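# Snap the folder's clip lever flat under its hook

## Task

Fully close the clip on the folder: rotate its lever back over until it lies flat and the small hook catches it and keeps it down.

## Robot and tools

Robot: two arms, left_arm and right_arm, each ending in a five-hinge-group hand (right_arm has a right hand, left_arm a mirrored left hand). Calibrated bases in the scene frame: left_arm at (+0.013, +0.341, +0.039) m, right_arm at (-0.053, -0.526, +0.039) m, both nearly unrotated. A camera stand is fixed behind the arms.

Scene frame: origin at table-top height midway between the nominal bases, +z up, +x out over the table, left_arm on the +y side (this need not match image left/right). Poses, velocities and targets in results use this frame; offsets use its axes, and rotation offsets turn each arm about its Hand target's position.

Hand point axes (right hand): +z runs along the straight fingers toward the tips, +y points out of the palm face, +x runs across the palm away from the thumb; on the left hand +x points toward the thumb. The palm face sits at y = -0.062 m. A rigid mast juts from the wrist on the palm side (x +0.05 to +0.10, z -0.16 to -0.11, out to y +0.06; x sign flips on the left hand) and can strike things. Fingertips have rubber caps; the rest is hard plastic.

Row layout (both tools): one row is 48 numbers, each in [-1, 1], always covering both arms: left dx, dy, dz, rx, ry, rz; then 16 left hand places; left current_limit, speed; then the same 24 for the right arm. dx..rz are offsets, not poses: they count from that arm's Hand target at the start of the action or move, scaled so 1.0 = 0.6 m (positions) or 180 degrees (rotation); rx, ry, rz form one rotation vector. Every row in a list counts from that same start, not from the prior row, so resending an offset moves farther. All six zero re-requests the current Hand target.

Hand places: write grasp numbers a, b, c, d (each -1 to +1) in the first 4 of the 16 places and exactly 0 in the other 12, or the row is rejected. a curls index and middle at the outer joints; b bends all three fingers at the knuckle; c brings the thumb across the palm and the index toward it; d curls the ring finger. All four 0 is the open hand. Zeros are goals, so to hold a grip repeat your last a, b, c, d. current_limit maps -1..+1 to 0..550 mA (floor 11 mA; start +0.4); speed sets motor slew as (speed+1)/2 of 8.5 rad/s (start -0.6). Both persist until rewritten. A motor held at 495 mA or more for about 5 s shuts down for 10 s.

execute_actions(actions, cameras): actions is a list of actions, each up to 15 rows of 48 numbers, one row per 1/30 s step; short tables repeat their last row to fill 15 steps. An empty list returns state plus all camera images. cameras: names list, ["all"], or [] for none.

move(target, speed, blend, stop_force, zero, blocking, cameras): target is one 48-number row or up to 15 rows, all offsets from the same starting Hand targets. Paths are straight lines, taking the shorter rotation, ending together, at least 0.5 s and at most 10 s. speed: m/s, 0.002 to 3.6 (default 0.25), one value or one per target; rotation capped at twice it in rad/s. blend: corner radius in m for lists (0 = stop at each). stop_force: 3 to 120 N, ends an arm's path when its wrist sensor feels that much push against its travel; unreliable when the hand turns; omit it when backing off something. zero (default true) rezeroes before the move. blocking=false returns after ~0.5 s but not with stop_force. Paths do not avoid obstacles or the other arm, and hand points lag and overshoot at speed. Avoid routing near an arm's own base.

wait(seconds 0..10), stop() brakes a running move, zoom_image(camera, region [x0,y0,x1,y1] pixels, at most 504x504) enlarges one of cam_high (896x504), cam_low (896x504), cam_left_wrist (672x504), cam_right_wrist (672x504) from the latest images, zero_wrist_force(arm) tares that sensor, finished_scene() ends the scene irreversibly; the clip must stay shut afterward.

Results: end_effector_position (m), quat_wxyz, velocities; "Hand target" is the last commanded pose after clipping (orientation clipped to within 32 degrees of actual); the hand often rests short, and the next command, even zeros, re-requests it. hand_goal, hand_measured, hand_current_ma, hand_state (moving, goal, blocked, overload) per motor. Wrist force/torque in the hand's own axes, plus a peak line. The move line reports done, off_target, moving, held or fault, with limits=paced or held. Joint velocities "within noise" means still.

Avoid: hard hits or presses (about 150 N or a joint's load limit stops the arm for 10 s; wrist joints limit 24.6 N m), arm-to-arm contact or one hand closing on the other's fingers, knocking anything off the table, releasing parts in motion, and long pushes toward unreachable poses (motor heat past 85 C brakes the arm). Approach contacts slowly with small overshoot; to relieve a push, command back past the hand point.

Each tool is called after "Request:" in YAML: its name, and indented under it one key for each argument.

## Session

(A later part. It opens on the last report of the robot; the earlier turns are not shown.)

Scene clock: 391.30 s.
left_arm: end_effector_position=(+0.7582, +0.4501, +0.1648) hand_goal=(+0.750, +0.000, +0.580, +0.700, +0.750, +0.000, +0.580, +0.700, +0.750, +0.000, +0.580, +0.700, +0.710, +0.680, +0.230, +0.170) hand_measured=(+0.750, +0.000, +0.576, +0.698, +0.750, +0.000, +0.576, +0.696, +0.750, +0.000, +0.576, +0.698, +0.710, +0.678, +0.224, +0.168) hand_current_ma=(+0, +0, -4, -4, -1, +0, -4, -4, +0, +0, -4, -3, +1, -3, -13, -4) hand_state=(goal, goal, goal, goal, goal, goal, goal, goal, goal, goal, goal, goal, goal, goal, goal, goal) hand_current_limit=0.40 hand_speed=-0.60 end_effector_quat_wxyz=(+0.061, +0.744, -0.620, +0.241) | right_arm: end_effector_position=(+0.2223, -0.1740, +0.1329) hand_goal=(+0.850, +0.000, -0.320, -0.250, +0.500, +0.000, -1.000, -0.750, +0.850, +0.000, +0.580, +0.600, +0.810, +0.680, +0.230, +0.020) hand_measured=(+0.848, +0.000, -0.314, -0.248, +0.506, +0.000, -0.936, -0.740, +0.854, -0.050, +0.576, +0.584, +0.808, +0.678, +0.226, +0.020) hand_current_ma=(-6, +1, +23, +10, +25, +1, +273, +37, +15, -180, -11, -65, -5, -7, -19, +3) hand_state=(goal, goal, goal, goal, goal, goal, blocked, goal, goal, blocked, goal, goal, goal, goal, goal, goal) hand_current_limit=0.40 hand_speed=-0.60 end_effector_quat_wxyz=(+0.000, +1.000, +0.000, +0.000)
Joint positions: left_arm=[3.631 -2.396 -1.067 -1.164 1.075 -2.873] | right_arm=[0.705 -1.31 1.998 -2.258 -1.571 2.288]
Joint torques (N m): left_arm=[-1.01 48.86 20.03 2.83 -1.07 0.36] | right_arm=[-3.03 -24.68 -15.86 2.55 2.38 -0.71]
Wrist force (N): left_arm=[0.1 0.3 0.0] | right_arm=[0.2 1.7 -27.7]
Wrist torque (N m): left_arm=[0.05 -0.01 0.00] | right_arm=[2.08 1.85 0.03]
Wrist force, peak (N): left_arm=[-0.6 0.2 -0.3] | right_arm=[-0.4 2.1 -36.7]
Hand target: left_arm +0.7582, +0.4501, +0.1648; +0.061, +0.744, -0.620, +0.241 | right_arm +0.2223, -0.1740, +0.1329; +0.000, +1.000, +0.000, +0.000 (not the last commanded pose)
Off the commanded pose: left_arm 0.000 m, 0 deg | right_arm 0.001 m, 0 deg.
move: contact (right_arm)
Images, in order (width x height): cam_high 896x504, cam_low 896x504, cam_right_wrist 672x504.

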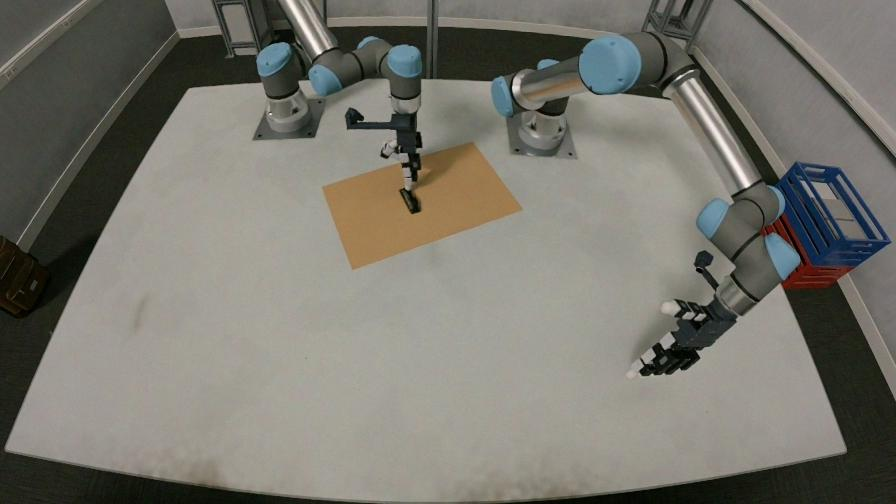

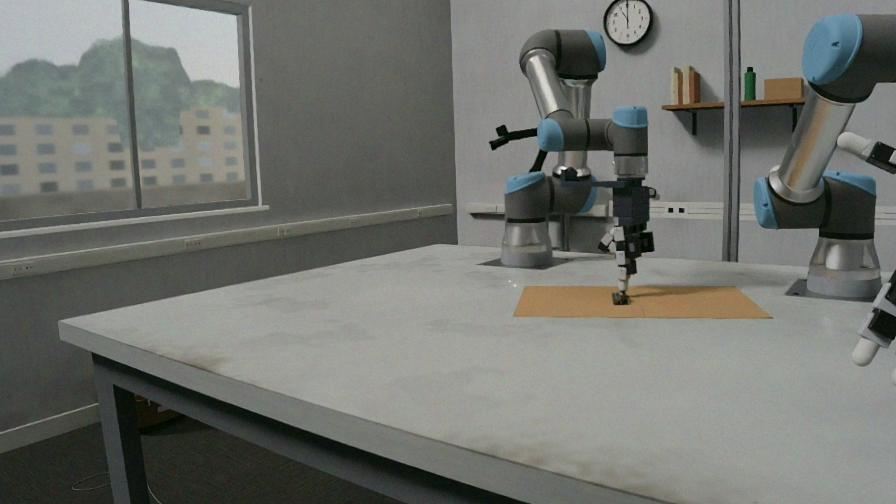

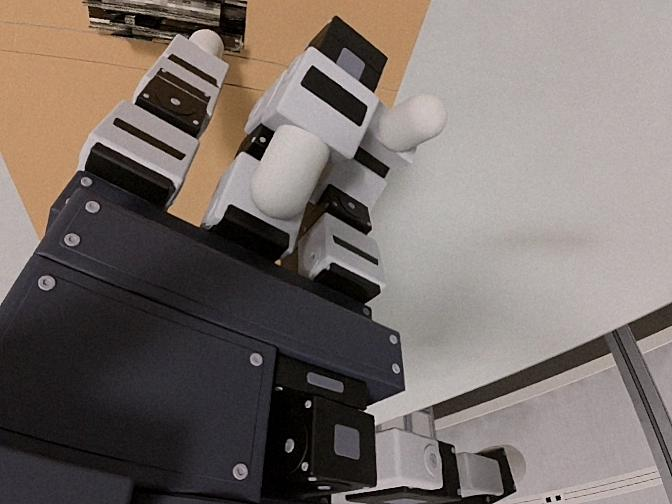

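Request:
move:
  target: [0,0,0,0,0,0, 0,0,0,0,0,0,0,0,0,0,0,0,0,0,0,0, 0.4,-0.6, 0.003,0.002,0.06,0,0,0, 1,0,0,0,0,0,0,0,0,0,0,0,0,0,0,0, 0.4,-0.6]
  speed: 0.05
  cameras: ["cam_high", "cam_low", "cam_right_wrist"]

Request:
zoom_image:
  camera: "cam_high"
  region: [380, 150, 450, 230]

Request:
zoom_image:
  camera: "cam_low"
  region: [580, 240, 660, 320]

Request:
zoom_image:
  camera: "cam_right_wrist"
  region: [90, 0, 270, 120]

Scene clock: 399.53 s.
left_arm: end_effector_position=(+0.7582, +0.4501, +0.1648) hand_goal=(+0.750, +0.000, +0.580, +0.700, +0.750, +0.000, +0.580, +0.700, +0.750, +0.000, +0.580, +0.700, +0.710, +0.680, +0.230, +0.170) hand_measured=(+0.750, +0.000, +0.576, +0.698, +0.750, +0.000, +0.576, +0.696, +0.750, +0.000, +0.576, +0.698, +0.710, +0.678, +0.224, +0.168) hand_current_ma=(+0, +0, -4, -4, -1, +0, -4, -4, +0, +0, -4, -3, +1, -3, -13, -4) hand_state=(goal, goal, goal, goal, goal, goal, goal, goal, goal, goal, goal, goal, goal, goal, goal, goal) hand_current_limit=0.40 hand_speed=-0.60 end_effector_quat_wxyz=(+0.061, +0.744, -0.620, +0.241) | right_arm: end_effector_position=(+0.2241, -0.1728, +0.1690) hand_goal=(+0.850, +0.000, -0.320, -0.250, +0.500, +0.000, -1.000, -0.750, +0.850, +0.000, +0.580, +0.600, +0.810, +0.680, +0.230, +0.020) hand_measured=(+0.848, +0.000, -0.314, -0.248, +0.506, +0.000, -0.936, -0.740, +0.850, -0.004, +0.578, +0.598, +0.808, +0.678, +0.226, +0.020) hand_current_ma=(-6, +1, +23, +10, +25, +1, +273, +37, +0, -9, -9, -10, -5, -7, -19, +3) hand_state=(goal, goal, goal, goal, goal, goal, blocked, goal, goal, goal, goal, goal, goal, goal, goal, goal) hand_current_limit=0.40 hand_speed=-0.60 end_effector_quat_wxyz=(+0.000, +1.000, +0.000, +0.000)
Joint positions: left_arm=[3.631 -2.396 -1.067 -1.164 1.075 -2.873] | right_arm=[0.704 -1.36 1.95 -2.16 -1.571 2.287]
Joint torques (N m): left_arm=[0.36 48.71 20.08 2.46 -1.03 0.46] | right_arm=[-13.22 -20 -10.03 -4.59 1.64 -1.62]
Wrist force (N): left_arm=[-0.2 0.1 0.1] | right_arm=[0.4 -0.3 0.1]
Wrist torque (N m): left_arm=[0.01 0.04 -0.02] | right_arm=[-0.18 -0.15 -0.04]
Wrist force, peak (N): left_arm=[-0.1 0.5 -0.4] | right_arm=[0.4 1.6 -28.4]
Hand target: left_arm +0.7582, +0.4501, +0.1648; +0.061, +0.744, -0.620, +0.241 | right_arm +0.2241, -0.1728, +0.1689; +0.000, +1.000, +0.000, +0.000
Off the commanded pose: left_arm 0.000 m, 0 deg | right_arm 0.000 m, 0 deg.
move: done
Images, in order (width x height): cam_high 896x504, cam_low 896x504, cam_right_wrist 672x504.

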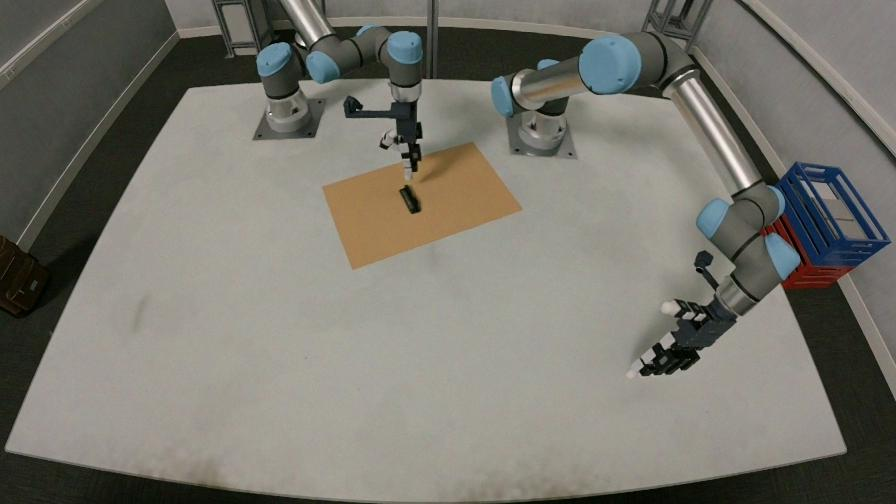

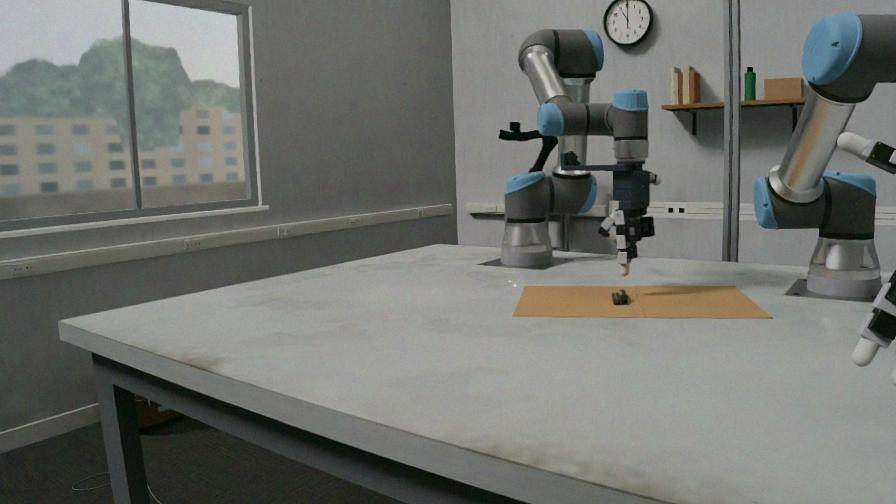

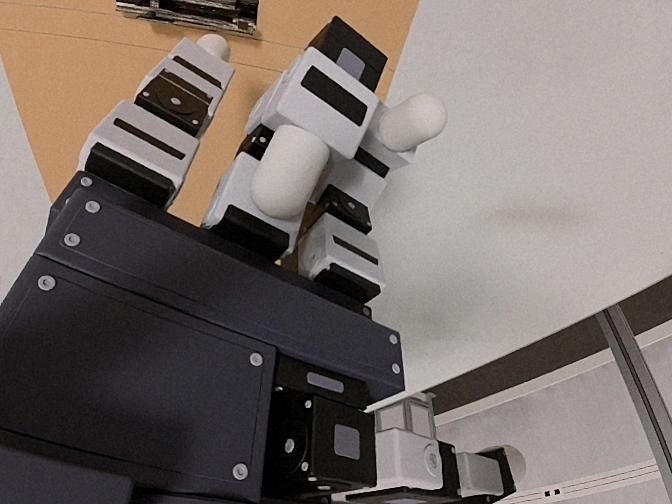

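Scaled by 6.300 from the camera's 896x504 image, which has a finer 1280x720 frame.

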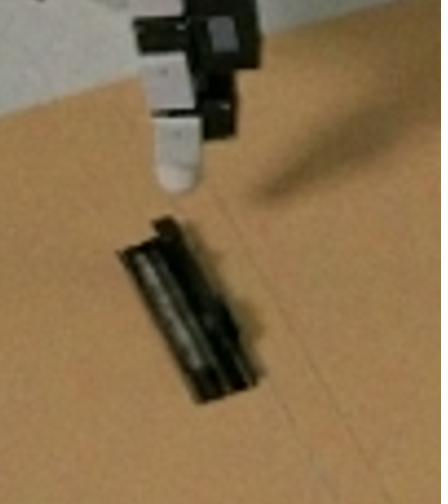

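Scaled by 6.300 from the camera's 896x504 image, which has a finer 1280x720 frame.

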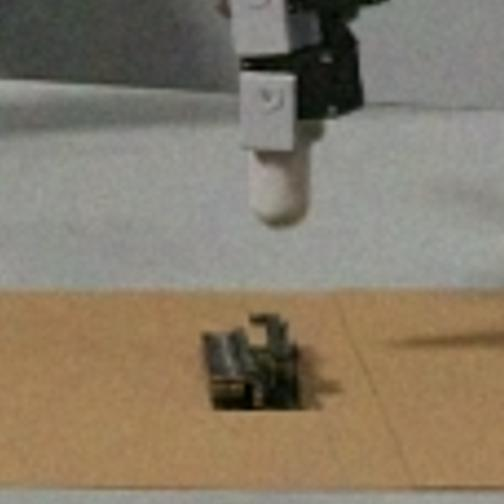

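Scaled by 2.800 from the camera's 672x504 image, which has a finer 960x720 frame.

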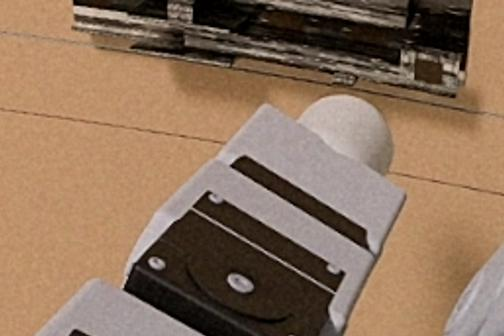

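Request:
move:
  target:
    - [0,0,0,0,0,0, 0,0,0,0,0,0,0,0,0,0,0,0,0,0,0,0, 0.4,-0.6, 0.12,0.05,0.03,0,0,0, 1,0,0,0,0,0,0,0,0,0,0,0,0,0,0,0, 0.4,-0.6]
    - [0,0,0,0,0,0, 0,0,0,0,0,0,0,0,0,0,0,0,0,0,0,0, 0.4,-0.6, 0.293,0.1217,-0.015,0,0,0, 1,0,0,0,0,0,0,0,0,0,0,0,0,0,0,0, 0.4,-0.6]
  speed: 0.2
  blend: 0.03
  cameras: ["cam_high", "cam_low", "cam_right_wrist"]

Request:
zoom_image:
  camera: "cam_high"
  region: [380, 160, 440, 230]

Request:
zoom_image:
  camera: "cam_low"
  region: [590, 260, 650, 320]

Request:
zoom_image:
  camera: "cam_right_wrist"
  region: [380, 20, 580, 170]

Scene clock: 408.37 s.
left_arm: end_effector_position=(+0.7582, +0.4501, +0.1648) hand_goal=(+0.750, +0.000, +0.580, +0.700, +0.750, +0.000, +0.580, +0.700, +0.750, +0.000, +0.580, +0.700, +0.710, +0.680, +0.230, +0.170) hand_measured=(+0.750, +0.000, +0.576, +0.698, +0.750, +0.000, +0.576, +0.696, +0.750, +0.000, +0.576, +0.698, +0.710, +0.678, +0.224, +0.168) hand_current_ma=(+0, +0, -4, -4, -1, +0, -4, -4, +0, +0, -4, -3, +1, -3, -13, -4) hand_state=(goal, goal, goal, goal, goal, goal, goal, goal, goal, goal, goal, goal, goal, goal, goal, goal) hand_current_limit=0.40 hand_speed=-0.60 end_effector_quat_wxyz=(+0.061, +0.744, -0.620, +0.241) | right_arm: end_effector_position=(+0.3999, -0.0999, +0.1599) hand_goal=(+0.850, +0.000, -0.320, -0.250, +0.500, +0.000, -1.000, -0.750, +0.850, +0.000, +0.580, +0.600, +0.810, +0.680, +0.230, +0.020) hand_measured=(+0.848, +0.000, -0.314, -0.248, +0.506, +0.000, -0.936, -0.740, +0.850, -0.002, +0.578, +0.598, +0.808, +0.678, +0.226, +0.020) hand_current_ma=(-6, +1, +23, +10, +25, +1, +273, +37, -1, -7, -9, -9, -5, -7, -19, +3) hand_state=(goal, goal, goal, goal, goal, goal, blocked, goal, goal, goal, goal, goal, goal, goal, goal, goal) hand_current_limit=0.40 hand_speed=-0.60 end_effector_quat_wxyz=(+0.000, +1.000, +0.000, +0.000)
Joint positions: left_arm=[3.631 -2.396 -1.067 -1.164 1.075 -2.873] | right_arm=[0.617 -0.994 1.436 -2.012 -1.571 2.2]
Joint torques (N m): left_arm=[0.21 49.14 19.38 2.97 -0.92 0.29] | right_arm=[15.29 -38.21 -27.54 -4.45 0.28 1.19]
Wrist force (N): left_arm=[0.0 0.3 0.2] | right_arm=[0.3 -0.4 0.0]
Wrist torque (N m): left_arm=[0.02 0.00 0.00] | right_arm=[-0.18 -0.15 -0.04]
Wrist force, peak (N): left_arm=[-0.2 0.7 -0.2] | right_arm=[1.8 -1.3 0.6]
Hand target: left_arm +0.7582, +0.4501, +0.1648; +0.061, +0.744, -0.620, +0.241 | right_arm +0.3999, -0.0998, +0.1599; +0.000, +1.000, +0.000, +0.000
Off the commanded pose: left_arm 0.000 m, 0 deg | right_arm 0.000 m, 0 deg.
move: done
Images, in order (width x height): cam_high 896x504, cam_low 896x504, cam_right_wrist 672x504.

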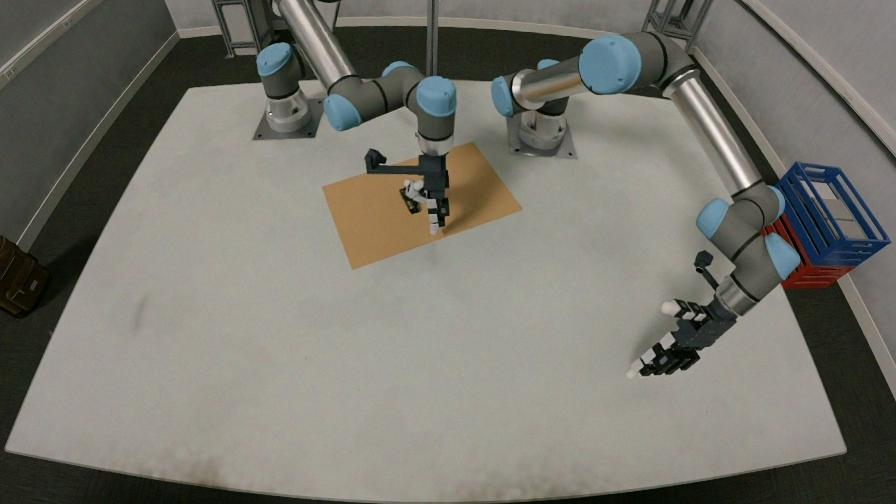

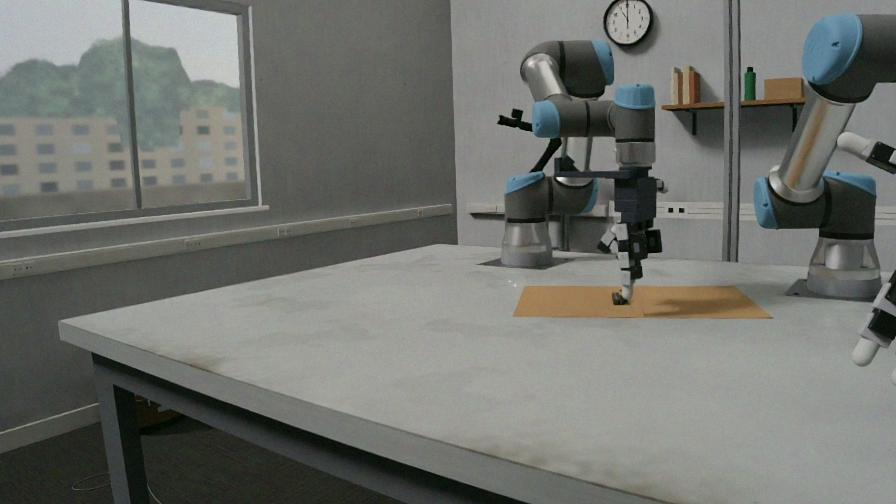

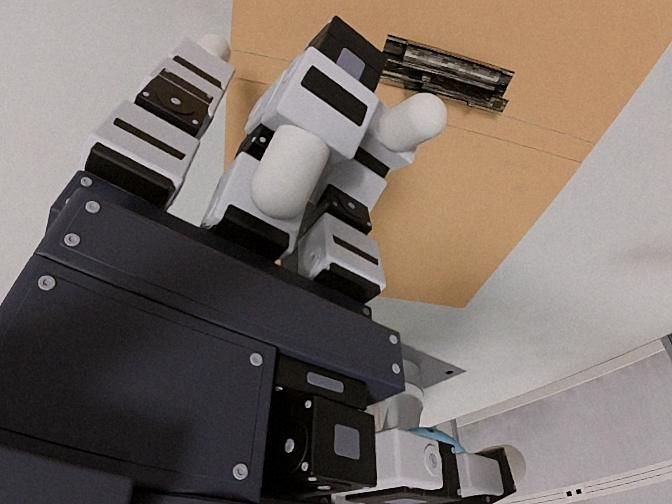

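Scaled by 7.200 from the camera's 896x504 image, which has a finer 1280x720 frame.

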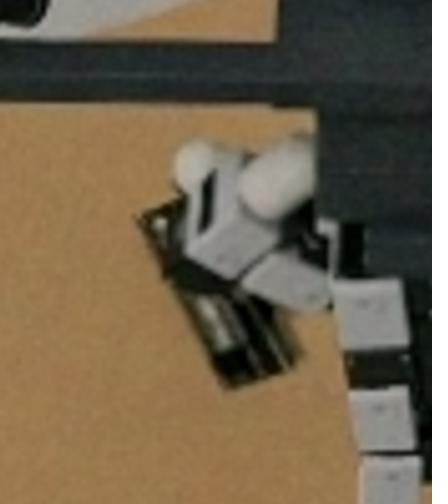

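Scaled by 8.400 from the camera's 896x504 image, which has a finer 1280x720 frame.

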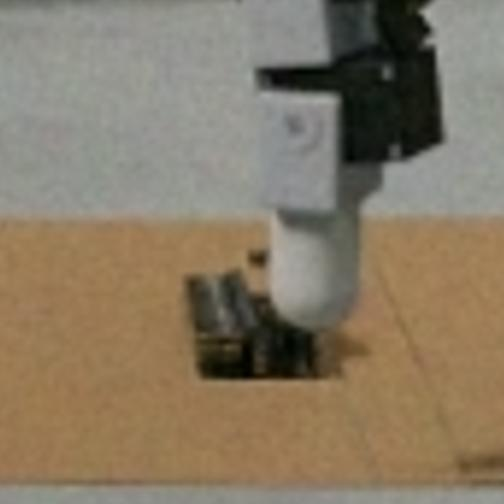

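Scaled by 2.520 from the camera's 672x504 image, which has a finer 960x720 frame.

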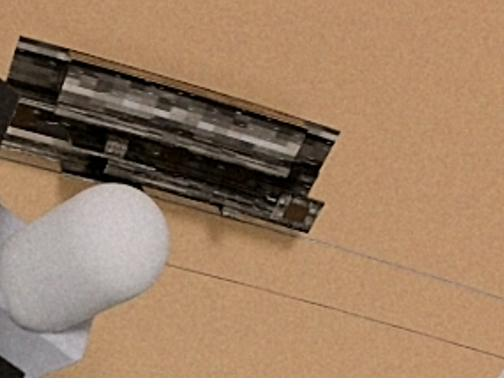

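Request:
zoom_image:
  camera: "cam_right_wrist"
  region: [440, 50, 530, 125]

Scaled by 5.600 from the camera's 672x504 image, which has a finer 960x720 frame.

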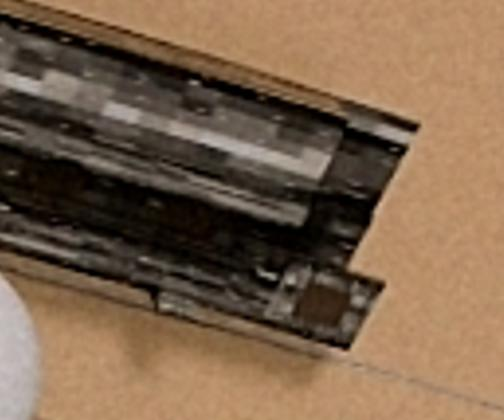

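Request:
move:
  target:
    - [0,0,0,0,0,0, 0,0,0,0,0,0,0,0,0,0,0,0,0,0,0,0, 0.4,-0.6, 0.12,-0.12,0.05,0.08,0,0, 1,0,0,1,0,0,0,0,0,0,0,0,0,0,0,0, 0.4,-0.6]
    - [0,0,0,0,0,0, 0,0,0,0,0,0,0,0,0,0,0,0,0,0,0,0, 0.4,-0.6, 0.2135,-0.257,-0.11,0.1944,0,0, 1,0,0,1,0,0,0,0,0,0,0,0,0,0,0,0, 0.4,-0.6]
  speed: 0.2
  blend: 0.05
  cameras: ["cam_high", "cam_low", "cam_right_wrist"]

Request:
zoom_image:
  camera: "cam_high"
  region: [380, 160, 440, 230]

Request:
zoom_image:
  camera: "cam_low"
  region: [590, 260, 650, 320]

Scene clock: 439.17 s.
left_arm: end_effector_position=(+0.7582, +0.4501, +0.1648) hand_goal=(+0.750, +0.000, +0.580, +0.700, +0.750, +0.000, +0.580, +0.700, +0.750, +0.000, +0.580, +0.700, +0.710, +0.680, +0.230, +0.170) hand_measured=(+0.750, +0.000, +0.576, +0.698, +0.750, +0.000, +0.576, +0.696, +0.750, +0.000, +0.576, +0.698, +0.710, +0.678, +0.224, +0.168) hand_current_ma=(+0, +0, -4, -4, -1, +0, -4, -4, +0, +0, -4, -3, +1, -3, -13, -4) hand_state=(goal, goal, goal, goal, goal, goal, goal, goal, goal, goal, goal, goal, goal, goal, goal, goal) hand_current_limit=0.40 hand_speed=-0.60 end_effector_quat_wxyz=(+0.061, +0.744, -0.620, +0.241) | right_arm: end_effector_position=(+0.5279, -0.2540, +0.0938) hand_goal=(+0.950, +0.000, -0.420, -0.250, +0.700, +0.000, -1.000, -0.750, +0.400, +0.000, -1.000, -0.500, +0.810, +0.680, +0.230, +0.020) hand_measured=(+0.946, +0.000, -0.416, -0.248, +0.698, +0.000, -0.936, -0.740, +0.402, -0.002, -0.992, -0.498, +0.806, +0.678, +0.226, +0.020) hand_current_ma=(-14, +1, +15, +10, -5, +1, +273, +37, +6, -7, +25, +9, -11, -7, -19, +3) hand_state=(goal, goal, goal, goal, goal, goal, blocked, goal, goal, goal, goal, goal, goal, goal, goal, goal) hand_current_limit=0.40 hand_speed=-0.60 end_effector_quat_wxyz=(-0.300, +0.954, +0.000, +0.000)
Joint positions: left_arm=[3.631 -2.396 -1.067 -1.164 1.075 -2.873] | right_arm=[0.113 -1.03 1.699 -2.326 -0.966 1.722]
Joint torques (N m): left_arm=[-0.56 48.64 19.2 2.81 -0.92 0.39] | right_arm=[4.37 -49.26 -27.79 -1.09 1.91 -0.53]
Wrist force (N): left_arm=[-0.2 0.1 -0.1] | right_arm=[0.1 -0.6 1.0]
Wrist torque (N m): left_arm=[0.03 0.02 -0.03] | right_arm=[-0.17 -0.10 -0.08]
Wrist force, peak (N): left_arm=[-0.6 0.1 -0.1] | right_arm=[-0.6 -2.0 1.1]
Hand target: left_arm +0.7582, +0.4501, +0.1648; +0.061, +0.744, -0.620, +0.241 | right_arm +0.5280, -0.2540, +0.0939; -0.301, +0.954, +0.000, +0.000
Off the commanded pose: left_arm 0.000 m, 0 deg | right_arm 0.000 m, 0 deg.
move: done
Images, in order (width x height): cam_high 896x504, cam_low 896x504, cam_right_wrist 672x504.

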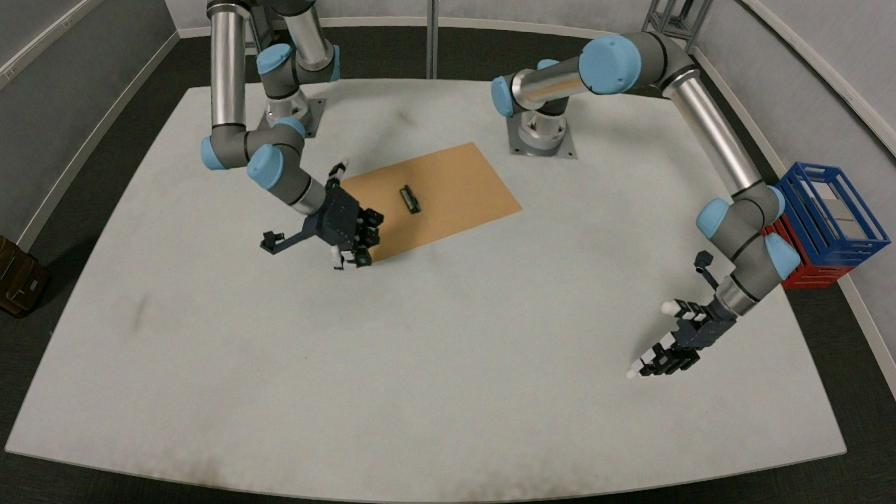

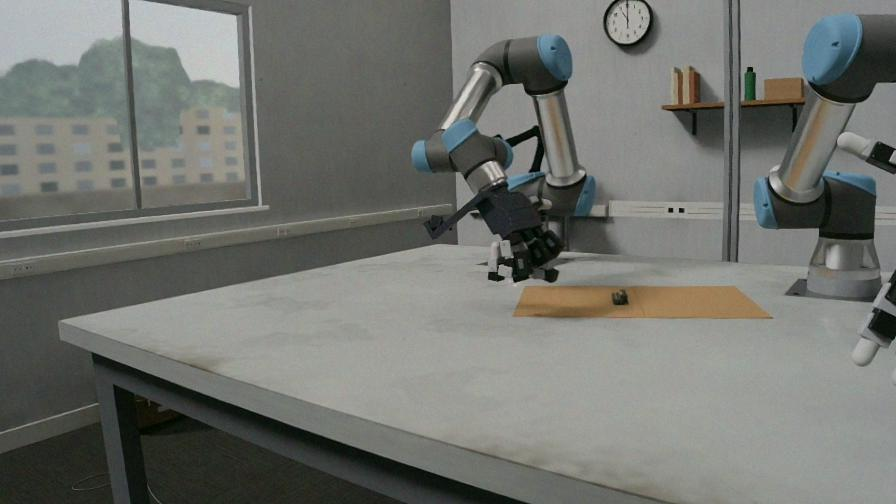

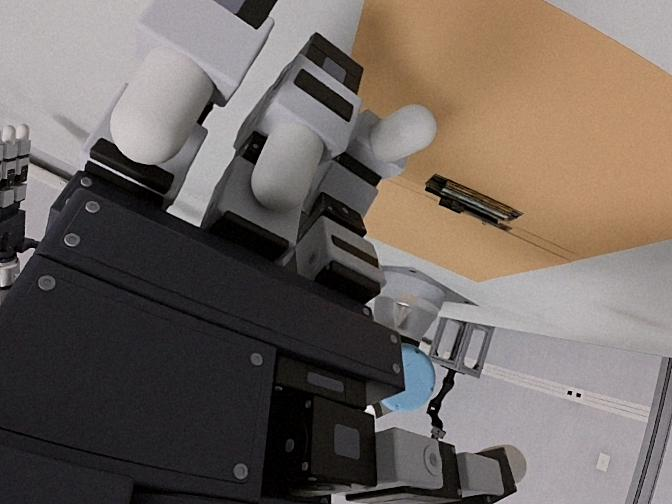

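Scaled by 7.200 from the camera's 896x504 image, which has a finer 1280x720 frame.

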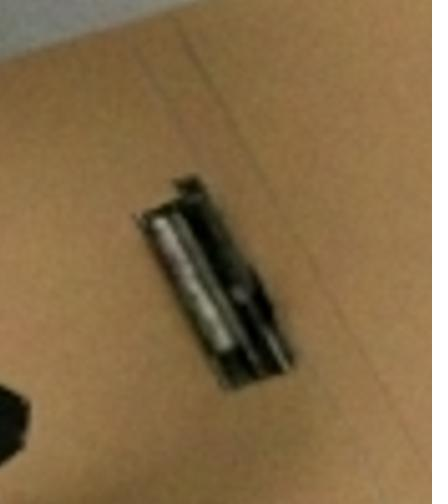

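Scaled by 8.400 from the camera's 896x504 image, which has a finer 1280x720 frame.

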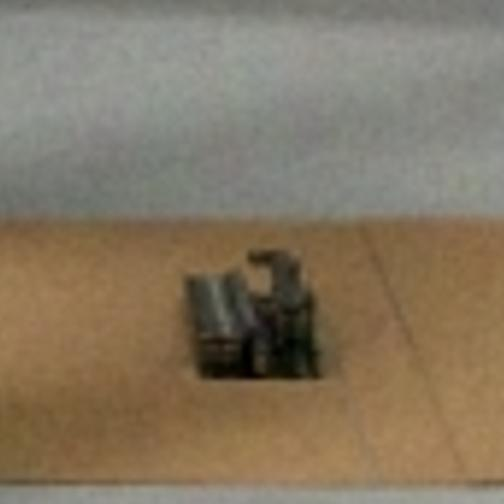

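Request:
zoom_image:
  camera: "cam_right_wrist"
  region: [415, 155, 540, 245]

Scaled by 4.032 from the camera's 672x504 image, which has a finer 960x720 frame.

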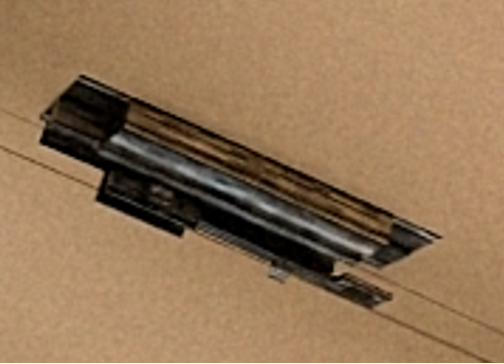

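Request:
zoom_image:
  camera: "cam_right_wrist"
  region: [455, 195, 525, 245]

Scaled by 7.200 from the camera's 672x504 image, which has a finer 960x720 frame.

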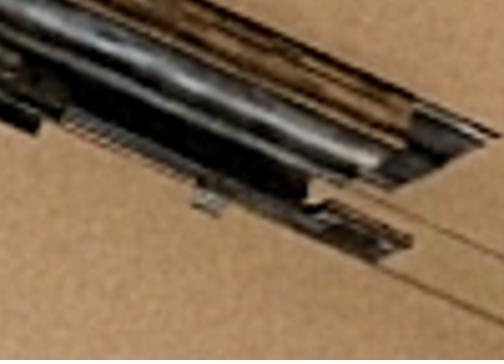

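Request:
finished_scene:
  scene: 1

The scene is finished: the task was done.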